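# Thread the dark-handled steel rod through the brass ring barrels

## Task

Slide the steel rod that has the dark handle through the little barrels of every brass ring part seated in the steel block, far enough that its tip sticks out past the block's far end. Leave the rod resting in those barrels, with none of the ring parts moved from where they sit.

## Robot and tools

Robot: two arms, left_arm and right_arm, each ending in a four-digit hand (index, middle, ring, thumb). right_arm has a right hand; left_arm has its mirror image, a left hand. Calibrated bases: left_arm at (-0.041, +0.276, 0) m, right_arm at (-0.003, -0.261, 0) m. A camera stand stands behind the arms.

Scene frame: origin at table-top height, midway between the nominal bases. +z is up, +x points out over the table, and left_arm is on the +y side. Image left and right do not match arm names. Printed positions and orientations are in this frame. They can be a few cm off, more at long reach. Weight and friction can leave a hand a few cm from its command, and the elbow sags, so you may need to command higher.

Hand point axes: +z runs along straight fingers toward the tips. +y points out of the palm face. +x crosses the palm away from the thumb on the right hand, and toward the thumb on the left hand. Straight fingertips reach about 0.12 m past the hand point along +z. A rigid mast near the wrist on the palm side can strike objects.

Tool execute_actions(actions, cameras). actions is a list of actions, and each action has 1 to 15 rows. Each row is one 1/30 s control step; an action lasts 0.5 s, and a short action repeats its last row. Every row is one flat list of 48 numbers, each in [-1, 1], covering both arms:
- 1-6: left_arm dx, dy, dz, rx, ry, rz.
- 7-22: left_gripper's 16 hinge goals.
- 23-24: left_gripper current_limit, speed.
- 25-30: right_arm dx, dy, dz, rx, ry, rz.
- 31-46: right_gripper's 16 hinge goals.
- 47-48: right_gripper current_limit, speed.

The pose numbers are offsets, not poses. They are measured from that arm's Hand target as it stood when the action began, along the Hand target's own axes. Every row in an action counts from that same start, so sending the same offset again moves the hand further. Scale: 1.0 = 0.6 m for dx, dy, dz and 180 degrees for rotation. rx, ry, rz form one rotation vector. All zeros re-requests the current target. Orientation is clipped to within 40 degrees of the measured orientation at each step. If the hand rests short of its target, send the remaining distance as a further offset. To stop pressing into something, command the target back past the hand.

Hinge goals are absolute, not offsets. Each maps linearly from -1 to +1 between its two stops. Order for each hand: index_mcp, index_abd, index_pip, index_dip, middle_mcp, middle_abd, middle_pip, middle_dip, ring_mcp, ring_abd, ring_pip, ring_dip, thumb_cmc, thumb_axl, thumb_mcp, thumb_ipl. Angles at +1/-1 and the straight value:
- finger _mcp +128/-18, straight -0.75;
- _abd +60/-60, straight 0;
- _pip +108/-29, straight -0.58;
- _dip +117/-21, straight -0.70;
- thumb_cmc +120/-20, straight -0.71;
- thumb_axl +140/-27, straight -0.68;
- thumb_mcp +109/-69, straight -0.23;
- thumb_ipl +108/-77, straight -0.17.
Positive bends fingers toward the palm, and thumb_cmc brings the thumb in front of the palm. On the left hand, index_pip never goes past +73.5 degrees, about +0.50. Higher values act as that, and hand_goal shows it.

current_limit maps -1..+1 to 0..550 mA, minimum 11 mA. speed gives (speed+1)/2 of 8.5 rad/s. They start at +0.4 and -0.6. A 0 is a real goal; to leave a hand alone, copy back its hand_goal, hand_current_limit and hand_speed. A finger grips only while its goal lies past the object's surface.

cameras: names from cam_high, cam_left_wrist, cam_right_wrist (each 896x504), ["all"], or []. If omitted, an empty actions list returns all images and other calls return none. An unknown name invalidates the call. Wrist images may lag a moving arm.

zoom_image(camera, region): region is [x0, y0, x1, y1] in pixels of that camera's newest image, origin at top-left, at most 504x504. read_manual(section) returns licence text only. finished_scene(scene) ends the scene for good; the goal must hold with the robot let go.

Results, per arm:
- end_effector_position (m) and end_effector_quat_wxyz;
- Hand target, the base for the next offsets;
- Joint positions, velocities (or "within noise") and torques. Torques include gravity; joints 3 and 4 wrap at ±28 N m.
- hand_goal, hand_measured, hand_current_ma (positive pushes toward -1), and hand_state per motor: moving, goal, blocked or overload.
- hand_current_limit, hand_speed, temperatures, step readings of position, and MOTOR HOT or OVER-TEMPERATURE FAULT lines.

Avoid:
- dropping the rod or letting it go while it moves;
- striking the block or the table hard, or knocking ring parts out of place;
- anything leaving the table;
- the two hands or arms touching or gripping each other;
- a finger motor at 495 mA or more for 5 s, which shuts it off for 10 s;
- long stretched or straining poses: at 100 °C the arm drops.
The scene keeps running while you think, so keep moves smooth and efficient. Loose objects may sometimes be nudged by outside pushes.

Each tool is called after "Emit:" in YAML: its name, and indented under it one key for each argument.

## Session

Emit:
execute_actions:
  actions: []

Scene clock: 0.00 s.
left_arm: end_effector_position=(+0.2045, +0.5260, +0.3273) hand_goal=(-0.754, +0.000, -0.576, -0.696, -0.754, +0.000, -0.576, -0.696, -0.754, +0.000, -0.576, -0.696, -0.714, -0.678, -0.226, -0.168) hand_measured=(-0.754, +0.000, -0.576, -0.696, -0.754, +0.000, -0.576, -0.696, -0.754, +0.000, -0.576, -0.696, -0.714, -0.678, -0.226, -0.168) hand_current_ma=(+0, +0, +0, +0, +0, +0, +0, +0, +0, +0, +0, +0, +0, +0, +0, +0) hand_state=(goal, goal, goal, goal, goal, goal, goal, goal, goal, goal, goal, goal, goal, goal, goal, goal) hand_current_limit=0.40 hand_speed=-0.60 end_effector_quat_wxyz=(-0.392, +0.402, +0.715, +0.417) | right_arm: end_effector_position=(+0.4749, -0.5804, +0.1631) hand_goal=(-0.754, +0.000, -0.576, -0.696, -0.754, +0.000, -0.576, -0.696, -0.754, +0.000, -0.576, -0.696, -0.714, -0.678, -0.226, -0.168) hand_measured=(-0.754, +0.000, -0.576, -0.696, -0.754, +0.000, -0.576, -0.696, -0.754, +0.000, -0.576, -0.696, -0.714, -0.678, -0.226, -0.168) hand_current_ma=(+0, +0, +0, +0, +0, +0, +0, +0, +0, +0, +0, +0, +0, +0, +0, +0) hand_state=(goal, goal, goal, goal, goal, goal, goal, goal, goal, goal, goal, goal, goal, goal, goal, goal) hand_current_limit=0.40 hand_speed=-0.60 end_effector_quat_wxyz=(-0.007, +0.789, -0.153, +0.595)
Joint positions: left_arm=[0.264 0.907 0.766 -1.374 -1.218 -0.245] | right_arm=[-0.53 1.427 0.746 0.363 -0.364 1.657]
Joint velocities: within noise
Joint torques (N m): no reading
Motor temperatures (°C): left_arm=[30 32 27 24 29 25] | right_arm=[32 25 27 26 23 28]
Heat: left arm: hottest shoulder 32 °C; right arm: hottest waist 32 °C.
Hand target: left_arm +0.2075, +0.5268, +0.3362; -0.386, +0.397, +0.717, +0.422 | right_arm +0.4829, -0.5854, +0.1782; -0.003, +0.781, -0.148, +0.606

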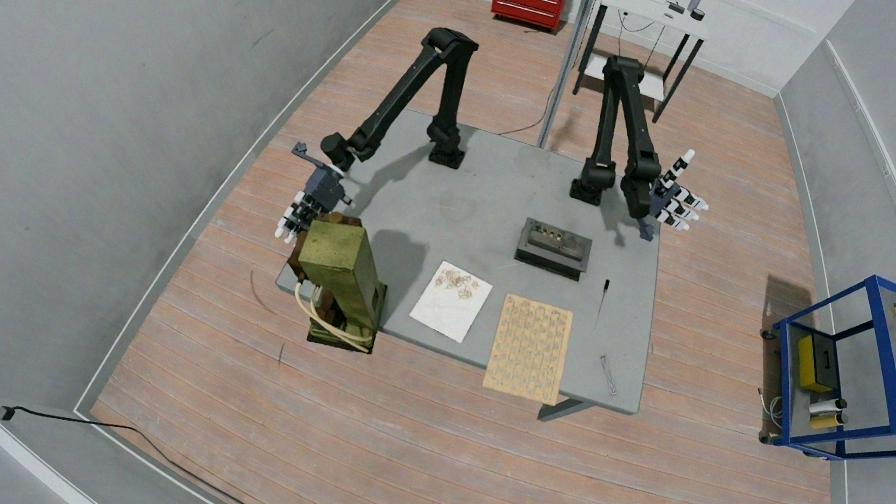

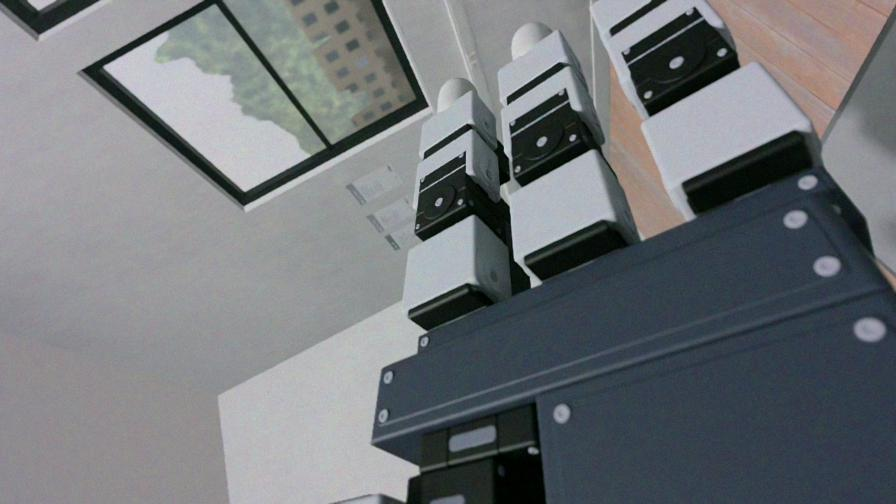

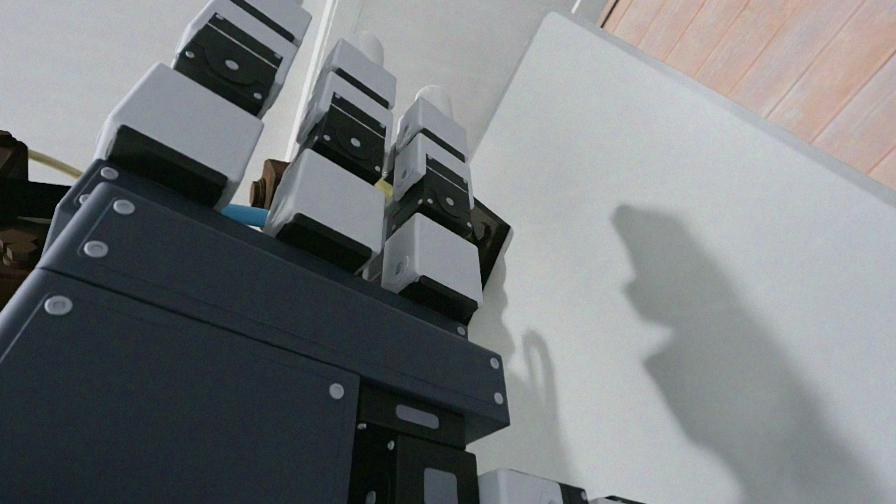

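Emit:
zoom_image:
  camera: "cam_high"
  region: [490, 190, 650, 340]

Emit:
zoom_image:
  camera: "cam_high"
  region: [505, 200, 605, 290]

Scaled by 3.150 from the camera's 896x504 image, which has a finer 1280x720 frame.

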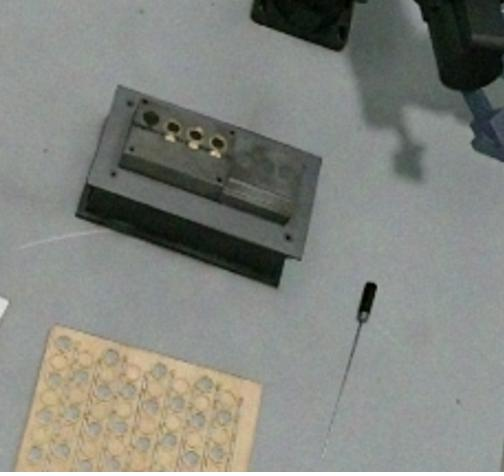

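Scaled by 5.040 from the camera's 896x504 image, which has a finer 1280x720 frame.

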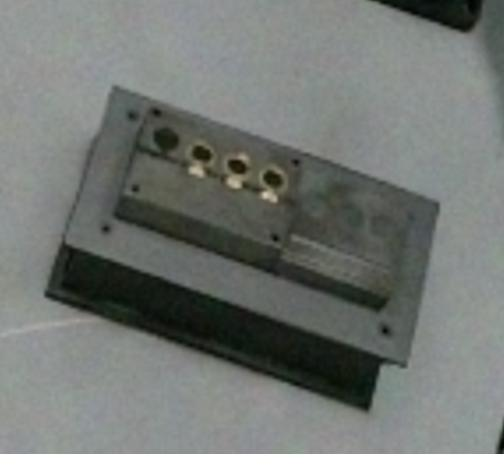

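Emit:
execute_actions:
  actions:
    - [[0,0,0,0,0,0,-0.754,0,-0.576,-0.696,-0.754,0,-0.576,-0.696,-0.754,0,-0.576,-0.696,-0.714,-0.678,-0.226,-0.168,0.4,-0.6,0.053,-0.075,-0.136,0,0,0,-0.754,0,-0.576,-0.696,-0.754,0,-0.576,-0.696,-0.754,0,-0.576,-0.696,-0.714,-0.678,-0.226,-0.168,0.4,-0.6]]
    - [[0,0,0,0,0,0,-0.754,0,-0.576,-0.696,-0.754,0,-0.576,-0.696,-0.754,0,-0.576,-0.696,-0.714,-0.678,-0.226,-0.168,0.4,-0.6,0.053,-0.075,-0.136,0,0,0,-0.754,0,-0.576,-0.696,-0.754,0,-0.576,-0.696,-0.754,0,-0.576,-0.696,-0.714,-0.678,-0.226,-0.168,0.4,-0.6]]
  cameras: []

Scene clock: 21.87 s.
left_arm: end_effector_position=(+0.2045, +0.5260, +0.3273) hand_goal=(-0.754, +0.000, -0.576, -0.696, -0.754, +0.000, -0.576, -0.696, -0.754, +0.000, -0.576, -0.696, -0.714, -0.678, -0.226, -0.168) hand_measured=(-0.754, +0.000, -0.576, -0.696, -0.754, +0.002, -0.576, -0.696, -0.754, +0.000, -0.576, -0.696, -0.714, -0.678, -0.226, -0.168) hand_current_ma=(+0, +0, +0, +0, +0, +0, +0, +0, +0, +0, +0, +0, +0, +0, +0, +0) hand_state=(goal, goal, goal, goal, goal, goal, goal, goal, goal, goal, goal, goal, goal, goal, goal, goal) hand_current_limit=0.40 hand_speed=-0.60 end_effector_quat_wxyz=(-0.392, +0.402, +0.715, +0.417) | right_arm: end_effector_position=(+0.3578, -0.4876, +0.2882) hand_goal=(-0.754, +0.000, -0.576, -0.696, -0.754, +0.000, -0.576, -0.696, -0.754, +0.000, -0.576, -0.696, -0.714, -0.678, -0.226, -0.168) hand_measured=(-0.752, -0.002, -0.576, -0.696, -0.752, -0.002, -0.576, -0.696, -0.752, -0.004, -0.576, -0.696, -0.714, -0.678, -0.226, -0.168) hand_current_ma=(+7, -9, -2, +0, +6, -8, -2, +0, +6, -9, -2, +0, +2, +3, +2, +1) hand_state=(goal, goal, goal, goal, goal, goal, goal, goal, goal, goal, goal, goal, goal, goal, goal, goal) hand_current_limit=0.40 hand_speed=-0.60 end_effector_quat_wxyz=(+0.001, +0.784, -0.148, +0.603)
Joint positions: left_arm=[0.264 0.907 0.766 -1.374 -1.218 -0.245] | right_arm=[-0.459 0.787 0.646 -0.148 -0.289 1.67]
Joint torques (N m): left_arm=[-1.08 -3.25 9.06 0.39 -1.28 0.05] | right_arm=[3.14 -4.01 11.77 2.35 0.1 0]
Motor temperatures (°C): left_arm=[30 32 32 24 31 25] | right_arm=[32 26 31 26 23 28]
Heat: left arm: hottest shoulder 32 °C; right arm: hottest waist 32 °C.
Hand target: left_arm +0.2075, +0.5268, +0.3362; -0.386, +0.397, +0.717, +0.422 | right_arm +0.3627, -0.4857, +0.2981; -0.003, +0.781, -0.148, +0.607
Off the commanded pose: left_arm 0.009 m, 1 deg | right_arm 0.011 m, 1 deg.
Step readings (end_effector_position of left_arm | right_arm):
0: (+0.2045, +0.5260, +0.3273) | (+0.4749, -0.5804, +0.1631)
1: (+0.2045, +0.5260, +0.3273) | (+0.4748, -0.5804, +0.1634)
2: (+0.2045, +0.5260, +0.3273) | (+0.4731, -0.5800, +0.1651)
4: (+0.2045, +0.5260, +0.3273) | (+0.4621, -0.5737, +0.1711)
8: (+0.2045, +0.5260, +0.3273) | (+0.4367, -0.5554, +0.2096)
15: (+0.2045, +0.5260, +0.3273) | (+0.4234, -0.5421, +0.2505)
16: (+0.2045, +0.5260, +0.3273) | (+0.4231, -0.5410, +0.2489)
17: (+0.2045, +0.5260, +0.3273) | (+0.4205, -0.5391, +0.2465)
19: (+0.2045, +0.5260, +0.3273) | (+0.4071, -0.5295, +0.2435)
23: (+0.2045, +0.5260, +0.3273) | (+0.3791, -0.5067, +0.2694)
30: (+0.2045, +0.5260, +0.3273) | (+0.3600, -0.4888, +0.2944)
No camera images: "cameras" was empty.

Emit:
execute_actions:
  actions:
    - [[0,0,0,0,0,0,-0.754,0,-0.576,-0.696,-0.754,0,-0.576,-0.696,-0.754,0,-0.576,-0.696,-0.714,-0.678,-0.226,-0.168,0.4,-0.6,-0.036,-0.157,-0.002,0.0438,-0.0085,-0.0122,-0.754,0,-0.576,-0.696,-0.754,0,-0.576,-0.696,-0.754,0,-0.576,-0.696,-0.714,-0.678,-0.226,-0.168,0.4,-0.6]]
    - [[0,0,0,0,0,0,-0.754,0,-0.576,-0.696,-0.754,0,-0.576,-0.696,-0.754,0,-0.576,-0.696,-0.714,-0.678,-0.226,-0.168,0.4,-0.6,-0.030,-0.157,0.020,0.0438,-0.0085,-0.0122,-0.754,0,-0.576,-0.696,-0.754,0,-0.576,-0.696,-0.754,0,-0.576,-0.696,-0.714,-0.678,-0.226,-0.168,0.4,-0.6]]
    - [[0,0,0,0,0,0,-0.754,0,-0.576,-0.696,-0.754,0,-0.576,-0.696,-0.754,0,-0.576,-0.696,-0.714,-0.678,-0.226,-0.168,0.4,-0.6,-0.023,-0.153,0.042,0.0438,-0.0085,-0.0122,-0.754,0,-0.576,-0.696,-0.754,0,-0.576,-0.696,-0.754,0,-0.576,-0.696,-0.714,-0.678,-0.226,-0.168,0.4,-0.6]]
  cameras: ["cam_high"]

Scene clock: 25.53 s.
left_arm: end_effector_position=(+0.2045, +0.5260, +0.3273) hand_goal=(-0.754, +0.000, -0.576, -0.696, -0.754, +0.000, -0.576, -0.696, -0.754, +0.000, -0.576, -0.696, -0.714, -0.678, -0.226, -0.168) hand_measured=(-0.754, +0.000, -0.576, -0.696, -0.754, +0.002, -0.576, -0.696, -0.754, +0.000, -0.576, -0.696, -0.714, -0.678, -0.226, -0.168) hand_current_ma=(+0, +0, +0, +0, +0, +0, +0, +0, +0, +0, +0, +0, +0, +0, +0, +0) hand_state=(goal, goal, goal, goal, goal, goal, goal, goal, goal, goal, goal, goal, goal, goal, goal, goal) hand_current_limit=0.40 hand_speed=-0.60 end_effector_quat_wxyz=(-0.392, +0.402, +0.715, +0.417) | right_arm: end_effector_position=(+0.4003, -0.2036, +0.2713) hand_goal=(-0.754, +0.000, -0.576, -0.696, -0.754, +0.000, -0.576, -0.696, -0.754, +0.000, -0.576, -0.696, -0.714, -0.678, -0.226, -0.168) hand_measured=(-0.752, -0.004, -0.576, -0.696, -0.754, -0.002, -0.576, -0.696, -0.754, -0.010, -0.574, -0.694, -0.712, -0.678, -0.226, -0.168) hand_current_ma=(+4, -10, +1, +0, +3, -9, +0, +0, +3, -31, +9, +9, +7, +3, +2, +1) hand_state=(goal, goal, goal, goal, goal, goal, goal, goal, goal, goal, goal, goal, goal, goal, goal, goal) hand_current_limit=0.40 hand_speed=-0.60 end_effector_quat_wxyz=(-0.126, +0.807, +0.031, +0.577)
Joint positions: left_arm=[0.264 0.907 0.766 -1.374 -1.218 -0.245] | right_arm=[0.422 0.8 0.623 -0.134 0.131 1.789]
Joint torques (N m): left_arm=[-0.85 -3.49 8.99 0.35 -1.32 0] | right_arm=[2.49 -2.84 11.99 3.14 0.17 -0.05]
Heat: left arm: hottest elbow 33 °C; right arm: hottest waist 32 °C.
Hand target: left_arm +0.2075, +0.5268, +0.3362; -0.386, +0.397, +0.717, +0.422 | right_arm +0.4086, -0.1999, +0.2892; -0.134, +0.795, +0.025, +0.591
Off the commanded pose: left_arm 0.009 m, 1 deg | right_arm 0.020 m, 2 deg.
Step readings (end_effector_position of left_arm | right_arm):
0: (+0.2045, +0.5260, +0.3273) | (+0.3578, -0.4876, +0.2882)
1: (+0.2045, +0.5260, +0.3273) | (+0.3579, -0.4871, +0.2880)
2: (+0.2045, +0.5260, +0.3273) | (+0.3587, -0.4843, +0.2879)
4: (+0.2045, +0.5260, +0.3273) | (+0.3640, -0.4672, +0.2885)
8: (+0.2045, +0.5260, +0.3273) | (+0.3783, -0.4128, +0.2945)
15: (+0.2045, +0.5260, +0.3273) | (+0.3793, -0.3950, +0.2991)
16: (+0.2045, +0.5260, +0.3273) | (+0.3791, -0.3949, +0.2989)
17: (+0.2045, +0.5260, +0.3273) | (+0.3793, -0.3922, +0.2989)
19: (+0.2045, +0.5260, +0.3273) | (+0.3829, -0.3740, +0.2986)
23: (+0.2045, +0.5260, +0.3273) | (+0.3911, -0.3175, +0.2952)
30: (+0.2045, +0.5260, +0.3273) | (+0.3908, -0.3000, +0.2951)
31: (+0.2045, +0.5260, +0.3273) | (+0.3906, -0.2988, +0.2951)
32: (+0.2045, +0.5260, +0.3273) | (+0.3905, -0.2950, +0.2947)
34: (+0.2045, +0.5260, +0.3273) | (+0.3914, -0.2768, +0.2931)
38: (+0.2045, +0.5260, +0.3273) | (+0.3947, -0.2182, +0.2835)
45: (+0.2045, +0.5260, +0.3273) | (+0.3998, -0.2035, +0.2706)
Images, in order (width x height): cam_high 896x504.

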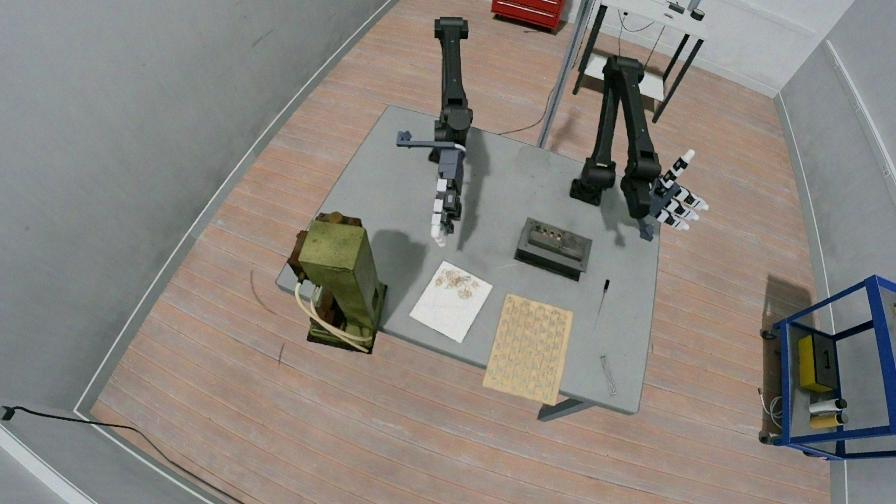

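Emit:
execute_actions:
  actions:
    - [[0,0,0,0,0,0,-0.754,0,-0.576,-0.696,-0.754,0,-0.576,-0.696,-0.754,0,-0.576,-0.696,-0.714,-0.678,-0.226,-0.168,0.4,-0.6,-0.050,-0.142,-0.060,0.0438,-0.0085,-0.0122,-0.754,0,-0.576,-0.696,-0.754,0,-0.576,-0.696,-0.754,0,-0.576,-0.696,-0.714,-0.678,-0.226,-0.168,0.4,-0.6]]
    - [[0,0,0,0,0,0,-0.754,0,-0.576,-0.696,-0.754,0,-0.576,-0.696,-0.754,0,-0.576,-0.696,-0.714,-0.678,-0.226,-0.168,0.4,-0.6,-0.045,-0.150,-0.038,0.0438,-0.0085,-0.0122,-0.754,0,-0.576,-0.696,-0.754,0,-0.576,-0.696,-0.754,0,-0.576,-0.696,-0.714,-0.678,-0.226,-0.168,0.4,-0.6]]
    - [[0,0,0,0,0,0,-0.754,0,-0.576,-0.696,-0.754,0,-0.576,-0.696,-0.754,0,-0.576,-0.696,-0.714,-0.678,-0.226,-0.168,0.4,-0.6,-0.040,-0.156,-0.016,0.0438,-0.0085,-0.0122,-0.754,0,-0.576,-0.696,-0.754,0,-0.576,-0.696,-0.754,0,-0.576,-0.696,-0.714,-0.678,-0.226,-0.168,0.4,-0.6]]
  cameras: ["all"]

Scene clock: 27.93 s.
left_arm: end_effector_position=(+0.2045, +0.5260, +0.3273) hand_goal=(-0.754, +0.000, -0.576, -0.696, -0.754, +0.000, -0.576, -0.696, -0.754, +0.000, -0.576, -0.696, -0.714, -0.678, -0.226, -0.168) hand_measured=(-0.754, +0.000, -0.576, -0.696, -0.754, +0.002, -0.576, -0.696, -0.754, +0.000, -0.576, -0.696, -0.714, -0.678, -0.226, -0.168) hand_current_ma=(+0, +0, +0, +0, +0, +0, +0, +0, +0, +0, +0, +0, +0, +0, +0, +0) hand_state=(goal, goal, goal, goal, goal, goal, goal, goal, goal, goal, goal, goal, goal, goal, goal, goal) hand_current_limit=0.40 hand_speed=-0.60 end_effector_quat_wxyz=(-0.392, +0.402, +0.715, +0.417) | right_arm: end_effector_position=(+0.2295, +0.0187, +0.2592) hand_goal=(-0.754, +0.000, -0.576, -0.696, -0.754, +0.000, -0.576, -0.696, -0.754, +0.000, -0.576, -0.696, -0.714, -0.678, -0.226, -0.168) hand_measured=(-0.752, -0.004, -0.576, -0.696, -0.754, -0.002, -0.576, -0.696, -0.754, -0.010, -0.574, -0.694, -0.712, -0.678, -0.226, -0.168) hand_current_ma=(+4, -10, +2, +0, +3, -9, +2, +0, +3, -31, +7, +9, +8, +3, +2, +1) hand_state=(goal, goal, goal, goal, goal, goal, goal, goal, goal, goal, goal, goal, goal, goal, goal, goal) hand_current_limit=0.40 hand_speed=-0.60 end_effector_quat_wxyz=(-0.238, +0.779, +0.211, +0.540)
Joint positions: left_arm=[0.264 0.907 0.766 -1.374 -1.218 -0.245] | right_arm=[1.357 0.812 0.604 -0.173 0.611 1.947]
Joint torques (N m): left_arm=[-0.73 -3.08 8.96 0.29 -1.28 0.03] | right_arm=[3.19 -2.9 12.52 3.14 0.49 -0.01]
Heat: left arm: hottest elbow 33 °C; right arm: hottest elbow 33 °C.
Hand target: left_arm +0.2075, +0.5268, +0.3362; -0.386, +0.397, +0.717, +0.422 | right_arm +0.2311, +0.0306, +0.2801; -0.259, +0.771, +0.196, +0.548
Off the commanded pose: left_arm 0.009 m, 1 deg | right_arm 0.024 m, 3 deg.
Step readings (end_effector_position of left_arm | right_arm):
0: (+0.2045, +0.5260, +0.3273) | (+0.4003, -0.2036, +0.2713)
1: (+0.2045, +0.5260, +0.3273) | (+0.4002, -0.2035, +0.2714)
2: (+0.2045, +0.5260, +0.3273) | (+0.3987, -0.2019, +0.2724)
4: (+0.2045, +0.5260, +0.3273) | (+0.3920, -0.1876, +0.2751)
8: (+0.2045, +0.5260, +0.3273) | (+0.3677, -0.1393, +0.2857)
15: (+0.2045, +0.5260, +0.3273) | (+0.3537, -0.1257, +0.2907)
16: (+0.2045, +0.5260, +0.3273) | (+0.3531, -0.1257, +0.2901)
17: (+0.2045, +0.5260, +0.3273) | (+0.3502, -0.1236, +0.2898)
19: (+0.2045, +0.5260, +0.3273) | (+0.3399, -0.1097, +0.2893)
23: (+0.2045, +0.5260, +0.3273) | (+0.3077, -0.0615, +0.2859)
30: (+0.2045, +0.5260, +0.3273) | (+0.2932, -0.0503, +0.2865)
31: (+0.2045, +0.5260, +0.3273) | (+0.2927, -0.0503, +0.2865)
32: (+0.2045, +0.5260, +0.3273) | (+0.2898, -0.0490, +0.2864)
34: (+0.2045, +0.5260, +0.3273) | (+0.2775, -0.0365, +0.2849)
38: (+0.2045, +0.5260, +0.3273) | (+0.2392, +0.0076, +0.2724)
45: (+0.2045, +0.5260, +0.3273) | (+0.2294, +0.0189, +0.2590)
camera_calibration:
cam_right_wrist: T_world_to_cam=[[0.111931, -0.590243, -0.799428, 0.221275], [-0.993457, -0.0480927, -0.103589, 0.207021], [0.0226963, 0.805792, -0.591764, 0.260766], [0, 0, 0, 1]] pos_world=[0.17498, -0.0695613, 0.35265]

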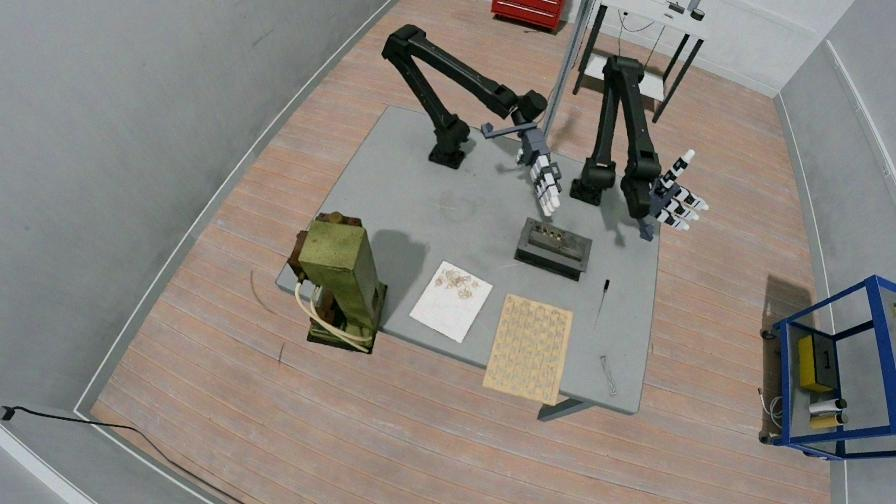

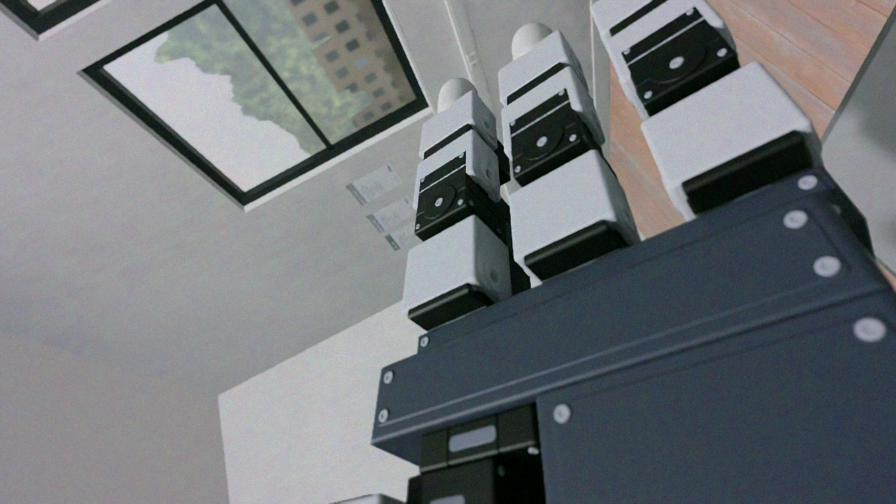

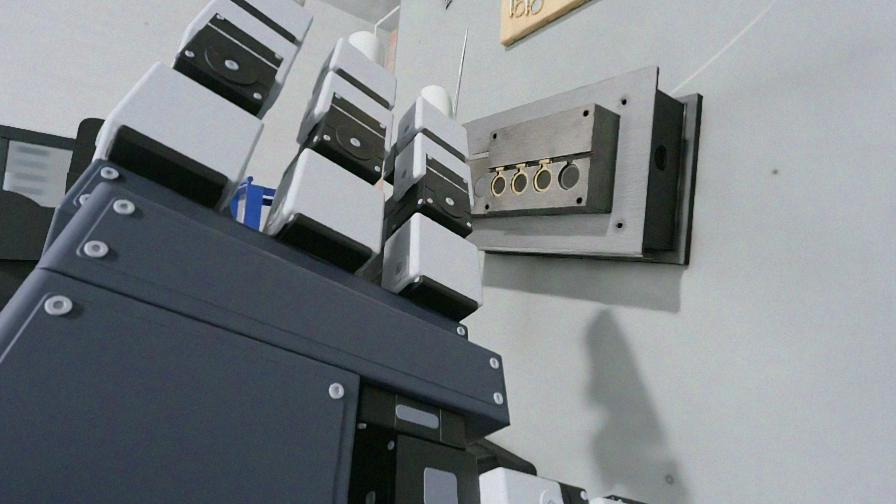

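Now a zoom on the block from the right wrist camera.

Emit:
zoom_image:
  camera: "cam_right_wrist"
  region: [460, 60, 710, 280]

Emit:
zoom_image:
  camera: "cam_right_wrist"
  region: [465, 90, 635, 230]

Scaled by 2.016 from the camera's 896x504 image, which has a finer 1280x720 frame.

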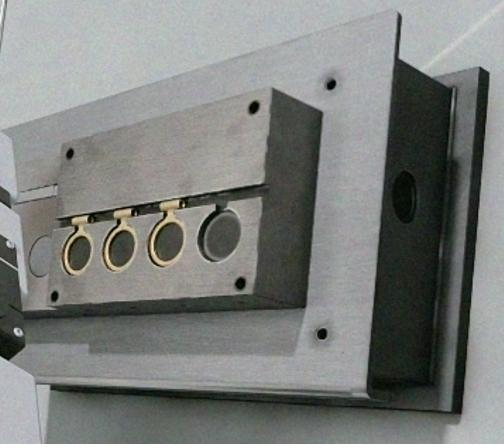

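Scaled by 2.965 from the camera's 896x504 image, which has a finer 1280x720 frame.

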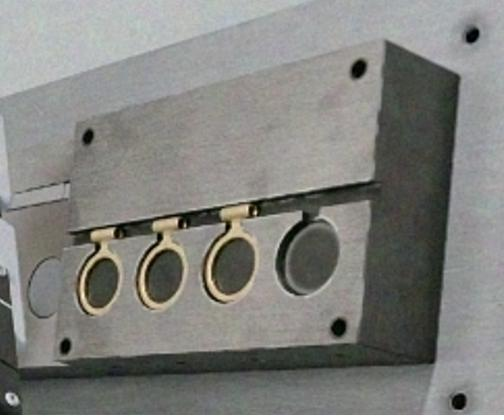

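Emit:
execute_actions:
  actions:
    - [[0,0,0,0,0,0,-0.754,0,-0.576,-0.696,-0.754,0,-0.576,-0.696,-0.754,0,-0.576,-0.696,-0.714,-0.678,-0.226,-0.168,0.4,-0.6,-0.033,-0.0835,0.097,0,0,0,-0.754,0,-0.576,-0.696,-0.754,0,-0.576,-0.696,-0.754,0,-0.576,-0.696,-0.714,-0.678,-0.226,-0.168,0.4,-0.6]]
    - [[0,0,0,0,0,0,-0.754,0,-0.576,-0.696,-0.754,0,-0.576,-0.696,-0.754,0,-0.576,-0.696,-0.714,-0.678,-0.226,-0.168,0.4,-0.6,-0.033,-0.0835,0.097,0,0,0,-0.754,0,-0.576,-0.696,-0.754,0,-0.576,-0.696,-0.754,0,-0.576,-0.696,-0.714,-0.678,-0.226,-0.168,0.4,-0.6]]
  cameras: ["cam_high","cam_right_wrist"]

Scene clock: 46.50 s.
left_arm: end_effector_position=(+0.2045, +0.5260, +0.3273) hand_goal=(-0.754, +0.000, -0.576, -0.696, -0.754, +0.000, -0.576, -0.696, -0.754, +0.000, -0.576, -0.696, -0.714, -0.678, -0.226, -0.168) hand_measured=(-0.754, +0.000, -0.576, -0.696, -0.754, +0.002, -0.576, -0.696, -0.754, +0.000, -0.576, -0.696, -0.714, -0.678, -0.226, -0.168) hand_current_ma=(+0, +0, +0, +0, +0, +0, +0, +0, +0, +0, +0, +0, +0, +0, +0, +0) hand_state=(goal, goal, goal, goal, goal, goal, goal, goal, goal, goal, goal, goal, goal, goal, goal, goal) hand_current_limit=0.40 hand_speed=-0.60 end_effector_quat_wxyz=(-0.392, +0.402, +0.715, +0.417) | right_arm: end_effector_position=(+0.2406, +0.1593, +0.2060) hand_goal=(-0.754, +0.000, -0.576, -0.696, -0.754, +0.000, -0.576, -0.696, -0.754, +0.000, -0.576, -0.696, -0.714, -0.678, -0.226, -0.168) hand_measured=(-0.752, -0.004, -0.576, -0.696, -0.752, -0.002, -0.576, -0.696, -0.752, -0.010, -0.574, -0.694, -0.712, -0.678, -0.226, -0.168) hand_current_ma=(+6, -10, +2, +0, +5, -9, +2, +0, +5, -31, +7, +9, +8, +3, +2, +1) hand_state=(goal, goal, goal, goal, goal, goal, goal, goal, goal, goal, goal, goal, goal, goal, goal, goal) hand_current_limit=0.40 hand_speed=-0.60 end_effector_quat_wxyz=(-0.235, +0.781, +0.214, +0.537)
Joint positions: left_arm=[0.264 0.907 0.766 -1.374 -1.218 -0.245] | right_arm=[1.416 1.324 0.798 0.119 0.663 1.974]
Joint torques (N m): left_arm=[-1.49 -3.31 8.91 0.36 -1.34 0] | right_arm=[1.96 -9.29 12.56 3.12 0.38 -0.07]
Motor temperatures (°C): left_arm=[30 32 36 24 31 25] | right_arm=[32 25 37 26 23 28]
Heat: left arm: hottest elbow 36 °C; right arm: hottest elbow 37 °C.
Hand target: left_arm +0.2075, +0.5268, +0.3362; -0.386, +0.397, +0.717, +0.422 | right_arm +0.2463, +0.1805, +0.2302; -0.259, +0.771, +0.196, +0.548
Off the commanded pose: left_arm 0.009 m, 1 deg | right_arm 0.033 m, 4 deg.
Step readings (end_effector_position of left_arm | right_arm):
0: (+0.2045, +0.5260, +0.3273) | (+0.2295, +0.0187, +0.2591)
1: (+0.2045, +0.5260, +0.3273) | (+0.2296, +0.0189, +0.2591)
2: (+0.2045, +0.5260, +0.3273) | (+0.2300, +0.0211, +0.2581)
4: (+0.2045, +0.5260, +0.3273) | (+0.2304, +0.0330, +0.2549)
8: (+0.2045, +0.5260, +0.3273) | (+0.2281, +0.0696, +0.2328)
15: (+0.2045, +0.5260, +0.3273) | (+0.2289, +0.0822, +0.2168)
16: (+0.2045, +0.5260, +0.3273) | (+0.2293, +0.0835, +0.2189)
17: (+0.2045, +0.5260, +0.3273) | (+0.2305, +0.0866, +0.2207)
19: (+0.2045, +0.5260, +0.3273) | (+0.2336, +0.1008, +0.2238)
23: (+0.2045, +0.5260, +0.3273) | (+0.2384, +0.1416, +0.2170)
30: (+0.2045, +0.5260, +0.3273) | (+0.2398, +0.1552, +0.1999)
camera_calibration:
cam_right_wrist: T_world_to_cam=[[0.111047, -0.597175, -0.794387, 0.260733], [-0.993628, -0.0511929, -0.100415, 0.219128], [0.0192984, 0.800476, -0.599054, 0.118892], [0, 0, 0, 1]] pos_world=[0.186484, 0.0717505, 0.30035]
Images, in order (width x height): cam_high 896x504, cam_right_wrist 896x504.

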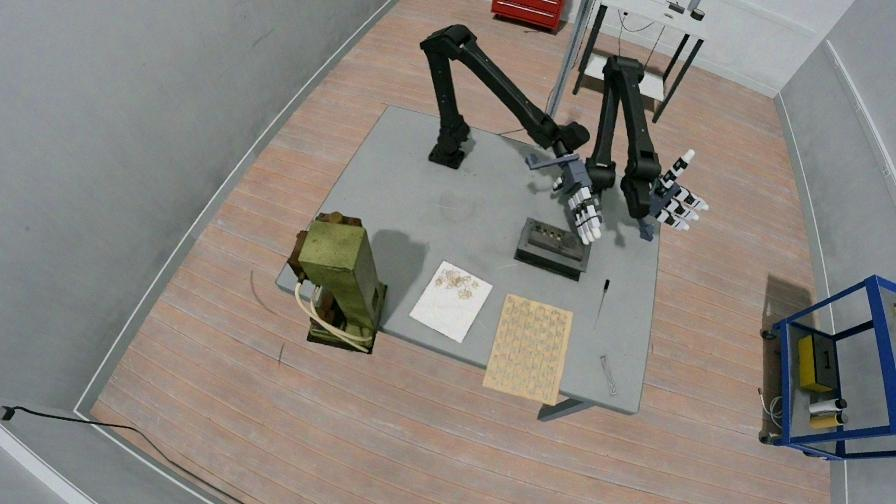

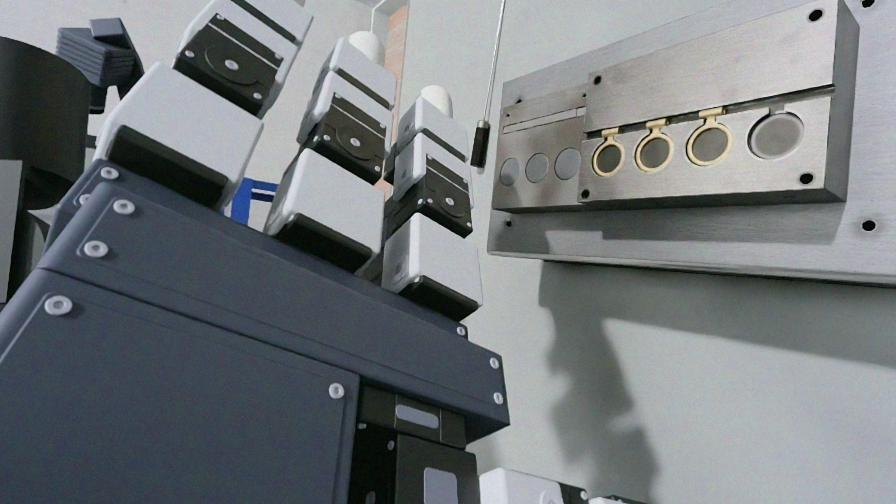

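Emit:
zoom_image:
  camera: "cam_right_wrist"
  region: [470, 0, 896, 240]

Emit:
zoom_image:
  camera: "cam_right_wrist"
  region: [470, 60, 670, 220]

Emit:
zoom_image:
  camera: "cam_right_wrist"
  region: [670, 40, 870, 220]

Scaled by 1.183 from the camera's 896x504 image, which has a finer 1280x720 frame.

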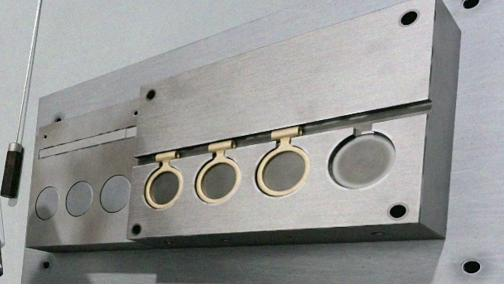

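Scaled by 2.520 from the camera's 896x504 image, which has a finer 1280x720 frame.

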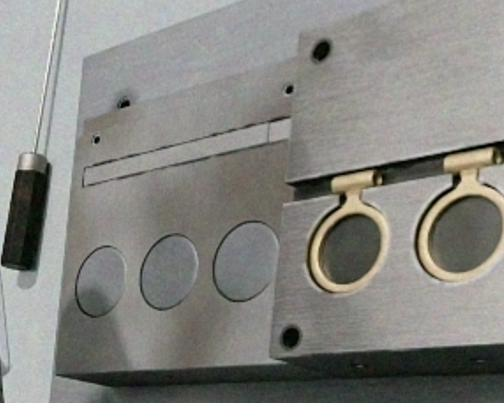

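Scaled by 2.520 from the camera's 896x504 image, which has a finer 1280x720 frame.

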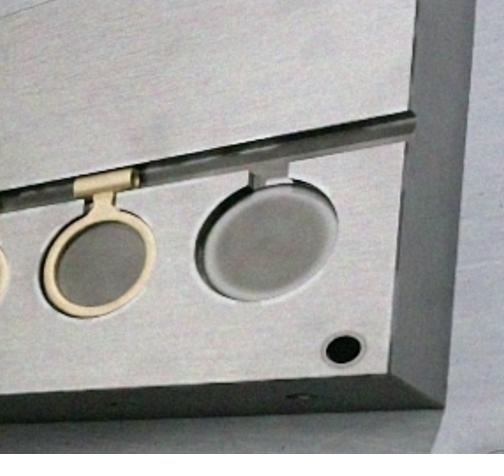

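Emit:
execute_actions:
  actions:
    - [[-0.069,-0.038,0.056,0.0896,-0.0681,-0.0193,-0.753,0,0.401,0.065,0.616,0,0.883,0.174,0.616,0,0.883,0.174,0.5,-0.678,0.337,-0.168,0.4,-0.6,0.045,0.096,-0.095,0,0,0,0.616,0,0.883,0.174,0.616,0,0.883,0.174,0.616,0,0.883,0.174,-0.714,-0.678,-0.226,-0.168,0.4,-0.6]]
    - [[-0.066,-0.030,0.043,0.0896,-0.0681,-0.0193,-0.753,0,0.401,0.065,0.616,0,0.883,0.174,0.616,0,0.883,0.174,0.5,-0.678,0.337,-0.168,0.4,-0.6,0,0,0,0,0,0,0.616,0,0.883,0.174,0.616,0,0.883,0.174,0.616,0,0.883,0.174,-0.714,-0.678,-0.226,-0.168,0.4,-0.6]]
    - [[-0.067,-0.027,0.027,0.0896,-0.0681,-0.0193,-0.753,0,0.401,0.065,0.616,0,0.883,0.174,0.616,0,0.883,0.174,0.5,-0.678,0.337,-0.168,0.4,-0.6,0,0,0,0,0,0,0.616,0,0.883,0.174,0.616,0,0.883,0.174,0.616,0,0.883,0.174,-0.714,-0.678,-0.226,-0.168,0.4,-0.6]]
  cameras: ["all"]

Scene clock: 62.90 s.
left_arm: end_effector_position=(+0.1915, +0.5014, +0.1799) hand_goal=(-0.754, +0.000, +0.400, +0.064, +0.616, +0.000, +0.882, +0.174, +0.616, +0.000, +0.882, +0.174, +0.500, -0.678, +0.336, -0.168) hand_measured=(-0.754, +0.002, +0.396, +0.060, +0.432, +0.002, +0.700, +0.162, +0.432, +0.002, +0.704, +0.162, +0.502, -0.678, +0.338, -0.168) hand_current_ma=(+0, +0, -2, -1, -385, +0, -385, -8, -385, +0, -385, -9, +0, +0, +1, +0) hand_state=(goal, goal, goal, goal, blocked, goal, blocked, goal, blocked, goal, blocked, goal, goal, goal, goal, goal) hand_current_limit=0.40 hand_speed=-0.60 end_effector_quat_wxyz=(-0.241, +0.264, +0.934, -0.016) | right_arm: end_effector_position=(+0.2452, +0.1017, +0.2639) hand_goal=(+0.616, +0.000, +0.882, +0.174, +0.616, +0.000, +0.882, +0.174, +0.616, +0.000, +0.882, +0.174, -0.714, -0.678, -0.226, -0.168) hand_measured=(+0.444, -0.004, +0.698, +0.164, +0.436, -0.002, +0.690, +0.166, +0.436, -0.008, +0.690, +0.166, -0.712, -0.678, -0.226, -0.168) hand_current_ma=(-385, -10, -385, -38, -385, -9, -385, -28, -385, -26, -385, -26, +8, +3, +2, +1) hand_state=(blocked, goal, blocked, goal, blocked, goal, blocked, goal, blocked, goal, blocked, goal, goal, goal, goal, goal) hand_current_limit=0.40 hand_speed=-0.60 end_effector_quat_wxyz=(-0.266, +0.768, +0.190, +0.550)
Joint positions: left_arm=[0.409 1.277 0.989 -1.693 -0.274 -0.671] | right_arm=[1.369 1.073 0.736 0.021 0.621 1.967]
Joint torques (N m): left_arm=[-0.67 -7.59 9.63 -0.58 -0.42 -0.19] | right_arm=[2.37 -5.95 9.03 1.8 0.24 -0.42]
Motor temperatures (°C): left_arm=[30 32 38 24 31 25] | right_arm=[32 26 43 26 23 28]
Heat: left arm: hottest elbow 38 °C; right arm: hottest elbow 43 °C.
Hand target: left_arm +0.1998, +0.5078, +0.1926; -0.235, +0.253, +0.938, -0.014 | right_arm +0.2464, +0.1004, +0.2601; -0.259, +0.771, +0.196, +0.548
Off the commanded pose: left_arm 0.016 m, 2 deg | right_arm 0.004 m, 1 deg.
joint sent to its limit (left arm) — joint 4 (wrist pitch), lower limit. The joint targets still meet the commanded pose.
Step readings (end_effector_position of left_arm | right_arm):
0: (+0.2045, +0.5260, +0.3273) | (+0.2406, +0.1593, +0.2060)
1: (+0.2045, +0.5258, +0.3259) | (+0.2405, +0.1596, +0.2060)
2: (+0.2036, +0.5255, +0.3189) | (+0.2404, +0.1598, +0.2081)
4: (+0.1997, +0.5246, +0.2972) | (+0.2399, +0.1527, +0.2139)
8: (+0.1903, +0.5287, +0.2655) | (+0.2437, +0.1210, +0.2426)
15: (+0.1904, +0.5337, +0.2608) | (+0.2460, +0.1038, +0.2688)
16: (+0.1901, +0.5334, +0.2610) | (+0.2457, +0.1036, +0.2678)
17: (+0.1893, +0.5310, +0.2560) | (+0.2455, +0.1030, +0.2663)
19: (+0.1880, +0.5245, +0.2409) | (+0.2453, +0.1021, +0.2648)
23: (+0.1873, +0.5229, +0.2199) | (+0.2452, +0.1017, +0.2639)
30: (+0.1851, +0.5258, +0.2156) | (+0.2452, +0.1017, +0.2639)
31: (+0.1851, +0.5247, +0.2150) | (+0.2452, +0.1017, +0.2639)
32: (+0.1849, +0.5194, +0.2101) | (+0.2452, +0.1017, +0.2639)
34: (+0.1870, +0.5069, +0.1986) | (+0.2452, +0.1017, +0.2639)
38: (+0.1951, +0.5007, +0.1852) | (+0.2452, +0.1017, +0.2639)
45: (+0.1916, +0.5014, +0.1794) | (+0.2452, +0.1017, +0.2639)
camera_calibration:
cam_left_wrist: T_world_to_cam=[[0.263805, -0.916649, -0.300269, 0.43727], [-0.227327, -0.361611, 0.90419, 0.0105482], [-0.937406, -0.170271, -0.303774, 0.444553], [0, 0, 0, 1]] pos_world=[0.30377, 0.480332, 0.256804]
cam_right_wrist: T_world_to_cam=[[0.115401, -0.526638, -0.84222, 0.276241], [-0.992911, -0.0368463, -0.113009, 0.228207], [0.0284819, 0.849291, -0.527157, 0.17336], [0, 0, 0, 1]] pos_world=[0.189773, 0.00665452, 0.349833]

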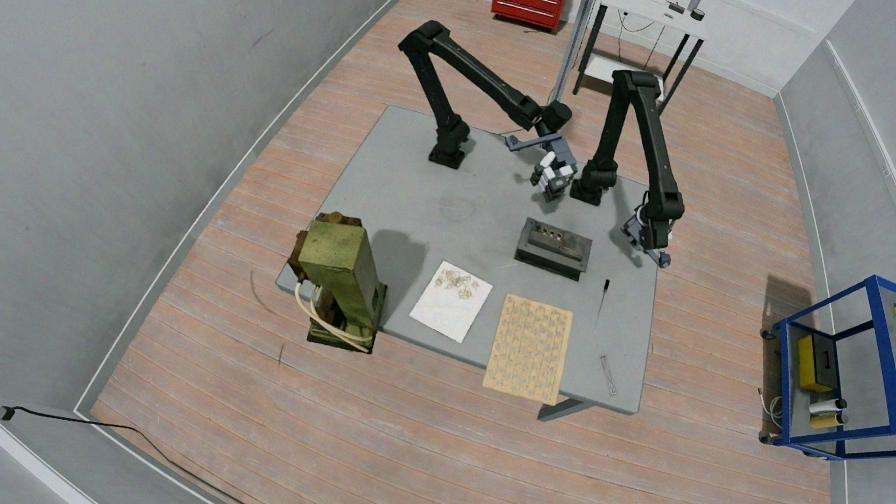

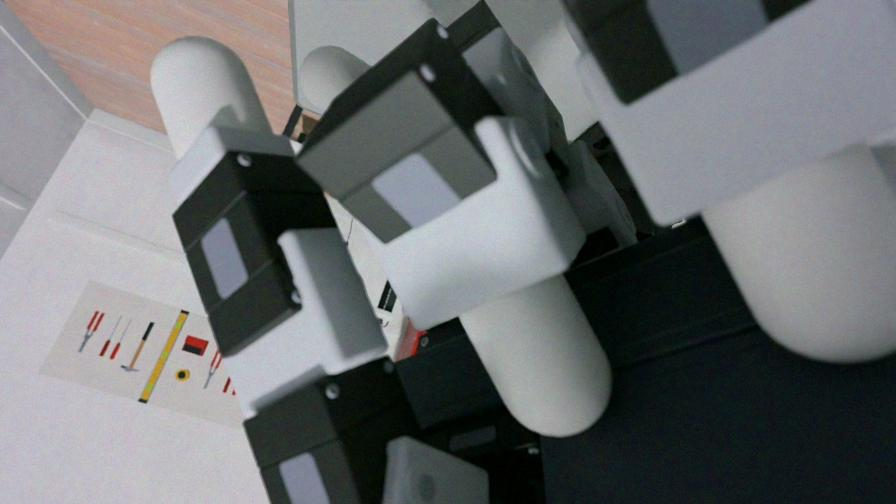

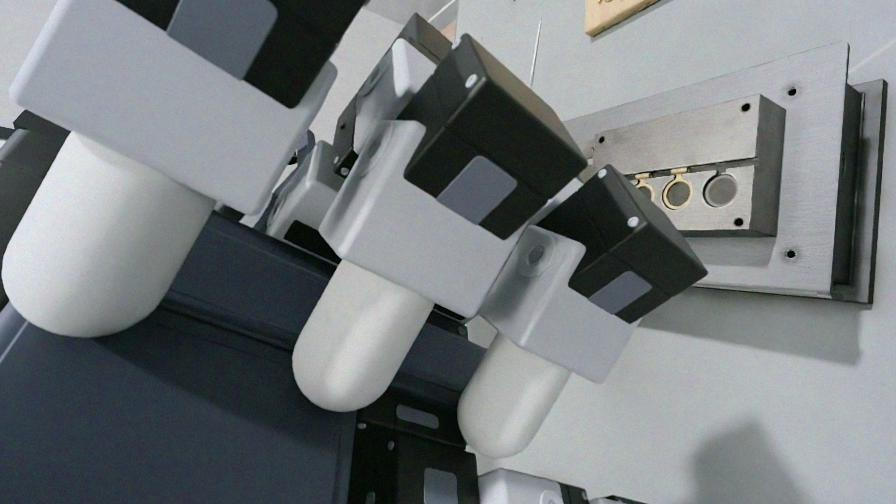

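Emit:
execute_actions:
  actions:
    - [[-0.071,-0.028,0.012,0.0896,-0.0681,-0.0193,-0.753,0,0.401,0.065,0.42,0,0.68,0.16,0.42,0,0.68,0.16,0.5,-0.678,0.337,-0.168,0.4,-0.6,0,0,0,0,0,0,-0.95,0,-0.9,-0.9,-0.95,0,-0.9,-0.9,-0.95,0,-0.9,-0.9,-0.714,-0.678,-0.226,-0.168,0.4,-0.6]]
    - [[-0.077,-0.033,-0.001,0.0896,-0.0681,-0.0193,-0.753,0,0.401,0.065,0.42,0,0.68,0.16,0.42,0,0.68,0.16,0.5,-0.678,0.337,-0.168,0.4,-0.6,0,0,0,0,0,0,-0.95,0,-0.9,-0.9,-0.95,0,-0.9,-0.9,-0.95,0,-0.9,-0.9,-0.714,-0.678,-0.226,-0.168,0.4,-0.6]]
    - [[-0.086,-0.042,-0.010,0.0896,-0.0681,-0.0193,-0.753,0,0.401,0.065,0.42,0,0.68,0.16,0.42,0,0.68,0.16,0.5,-0.678,0.337,-0.168,0.4,-0.6,0,0,0,0,0,0,-0.95,0,-0.9,-0.9,-0.95,0,-0.9,-0.9,-0.95,0,-0.9,-0.9,-0.714,-0.678,-0.226,-0.168,0.4,-0.6]]
  cameras: ["all"]

Scene clock: 66.03 s.
left_arm: end_effector_position=(+0.2933, +0.3978, +0.1728) hand_goal=(-0.754, +0.000, +0.400, +0.064, +0.420, +0.000, +0.680, +0.160, +0.420, +0.000, +0.680, +0.160, +0.500, -0.678, +0.336, -0.168) hand_measured=(-0.750, +0.002, +0.396, +0.060, +0.410, +0.002, +0.678, +0.158, +0.408, +0.002, +0.678, +0.158, +0.502, -0.678, +0.336, -0.168) hand_current_ma=(+2, +0, -1, -1, -8, +0, +0, +0, -8, +0, +0, -1, +0, +0, +0, +0) hand_state=(goal, goal, goal, goal, goal, goal, goal, goal, goal, goal, goal, goal, goal, goal, goal, goal) hand_current_limit=0.40 hand_speed=-0.60 end_effector_quat_wxyz=(+0.041, +0.009, +0.925, -0.378) | right_arm: end_effector_position=(+0.2451, +0.1020, +0.2638) hand_goal=(-0.950, +0.000, -0.900, -0.900, -0.950, +0.000, -0.900, -0.900, -0.950, +0.000, -0.900, -0.900, -0.714, -0.678, -0.226, -0.168) hand_measured=(-0.942, -0.004, -0.894, -0.898, -0.944, -0.002, -0.896, -0.896, -0.944, -0.008, -0.896, -0.898, -0.712, -0.678, -0.226, -0.168) hand_current_ma=(+30, -10, +19, +10, +23, -9, +17, +11, +24, -25, +17, +10, +8, +3, +2, +1) hand_state=(goal, goal, goal, goal, goal, goal, goal, goal, goal, goal, goal, goal, goal, goal, goal, goal) hand_current_limit=0.40 hand_speed=-0.60 end_effector_quat_wxyz=(-0.267, +0.768, +0.190, +0.550)
Joint positions: left_arm=[0.494 1.445 1.212 -1.7 0.706 -0.924] | right_arm=[1.369 1.073 0.736 0.021 0.619 1.967]
Joint torques (N m): left_arm=[-0.26 -9.11 9.65 -0.28 0.64 -0.07] | right_arm=[2.43 -7.36 9.17 2.04 0.25 -0.1]
Heat: left arm: hottest elbow 38 °C; right arm: hottest elbow 43 °C.
Hand target: left_arm +0.3029, +0.4069, +0.1806; -0.018, +0.037, +0.894, -0.446 | right_arm +0.2464, +0.1003, +0.2601; -0.259, +0.771, +0.196, +0.548
Off the commanded pose: left_arm 0.015 m, 11 deg | right_arm 0.004 m, 1 deg.
joint sent to its limit (left arm) — joint 4 (wrist pitch), lower limit. The joint targets are off in orientation, not in position.
Step readings (end_effector_position of left_arm | right_arm):
0: (+0.1914, +0.5015, +0.1800) | (+0.2452, +0.1017, +0.2639)
1: (+0.1918, +0.5002, +0.1793) | (+0.2452, +0.1017, +0.2639)
2: (+0.1933, +0.4927, +0.1750) | (+0.2452, +0.1017, +0.2639)
4: (+0.1999, +0.4777, +0.1683) | (+0.2452, +0.1017, +0.2639)
8: (+0.2134, +0.4669, +0.1637) | (+0.2452, +0.1017, +0.2639)
15: (+0.2126, +0.4664, +0.1603) | (+0.2452, +0.1017, +0.2639)
16: (+0.2130, +0.4648, +0.1599) | (+0.2452, +0.1017, +0.2639)
17: (+0.2163, +0.4565, +0.1577) | (+0.2452, +0.1017, +0.2639)
19: (+0.2269, +0.4413, +0.1561) | (+0.2452, +0.1017, +0.2639)
23: (+0.2466, +0.4305, +0.1594) | (+0.2452, +0.1017, +0.2639)
30: (+0.2472, +0.4295, +0.1575) | (+0.2452, +0.1017, +0.2639)
31: (+0.2478, +0.4280, +0.1575) | (+0.2452, +0.1017, +0.2639)
32: (+0.2525, +0.4198, +0.1579) | (+0.2452, +0.1017, +0.2639)
34: (+0.2667, +0.4065, +0.1622) | (+0.2451, +0.1019, +0.2639)
38: (+0.2917, +0.3997, +0.1738) | (+0.2451, +0.1020, +0.2638)
45: (+0.2944, +0.3986, +0.1732) | (+0.2451, +0.1020, +0.2638)
camera_calibration:
cam_left_wrist: T_world_to_cam=[[0.759471, -0.46599, 0.453934, -0.141677], [-0.463728, 0.101581, 0.880135, -0.108192], [-0.456245, -0.878939, -0.138945, 0.632447], [0, 0, 0, 1]] pos_world=[0.345979, 0.500853, 0.247411]
cam_right_wrist: T_world_to_cam=[[0.115721, -0.526417, -0.842315, 0.276253], [-0.992912, -0.0381845, -0.112547, 0.228159], [0.0270832, 0.849369, -0.527105, 0.173518], [0, 0, 0, 1]] pos_world=[0.189874, 0.0067559, 0.349833]

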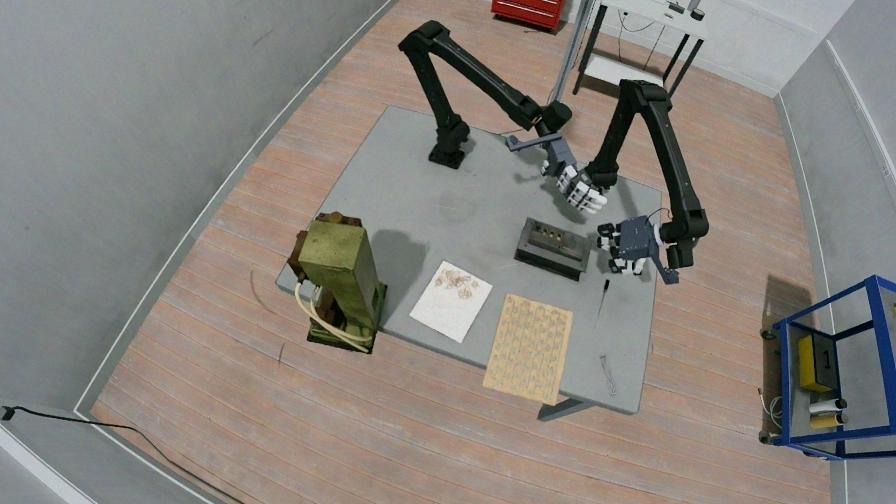

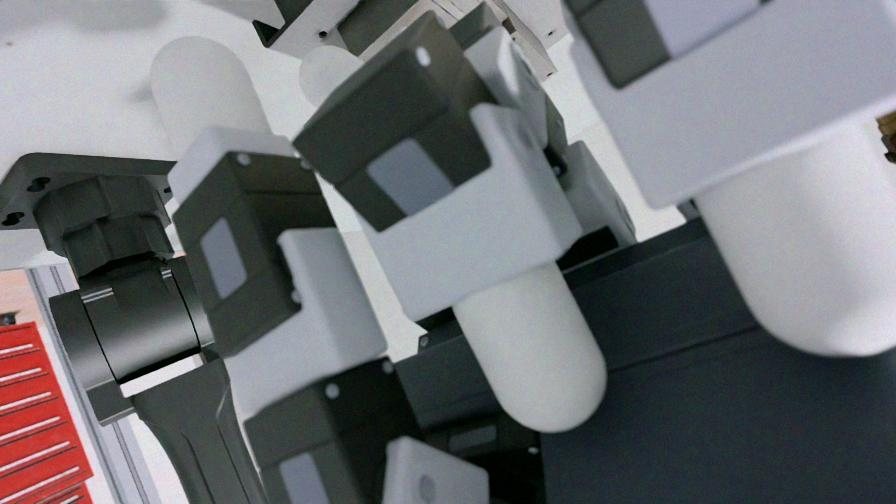

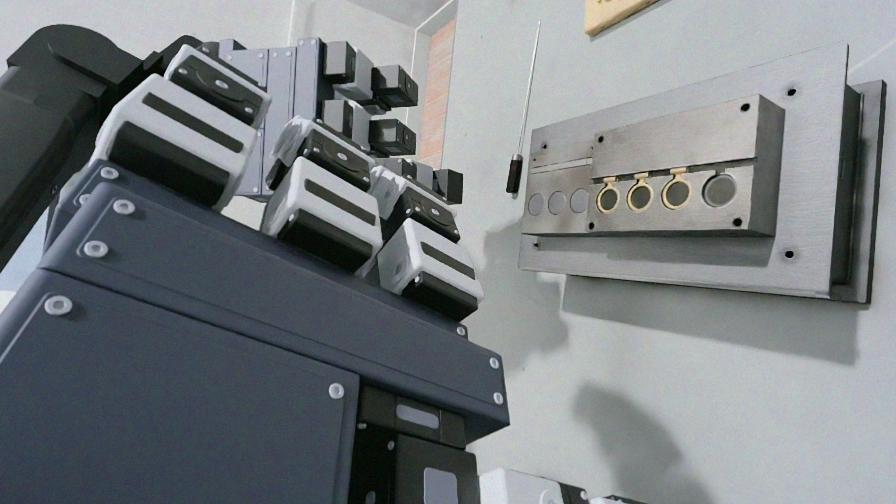

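Emit:
zoom_image:
  camera: "cam_high"
  region: [580, 190, 700, 300]

Emit:
zoom_image:
  camera: "cam_right_wrist"
  region: [300, 0, 620, 240]

Scaled by 4.200 from the camera's 896x504 image, which has a finer 1280x720 frame.

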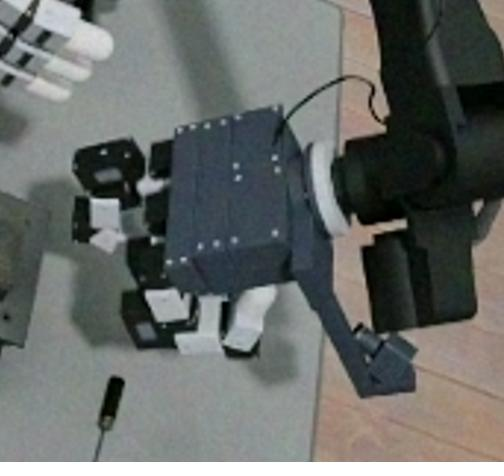

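Scaled by 1.575 from the camera's 896x504 image, which has a finer 1280x720 frame.

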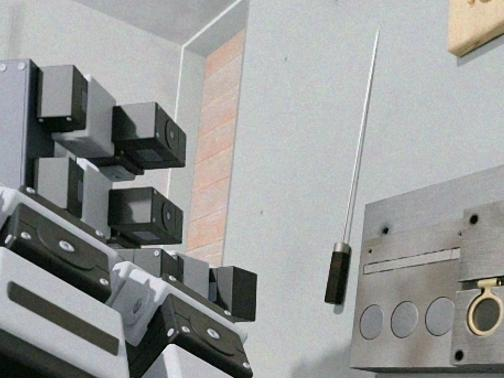

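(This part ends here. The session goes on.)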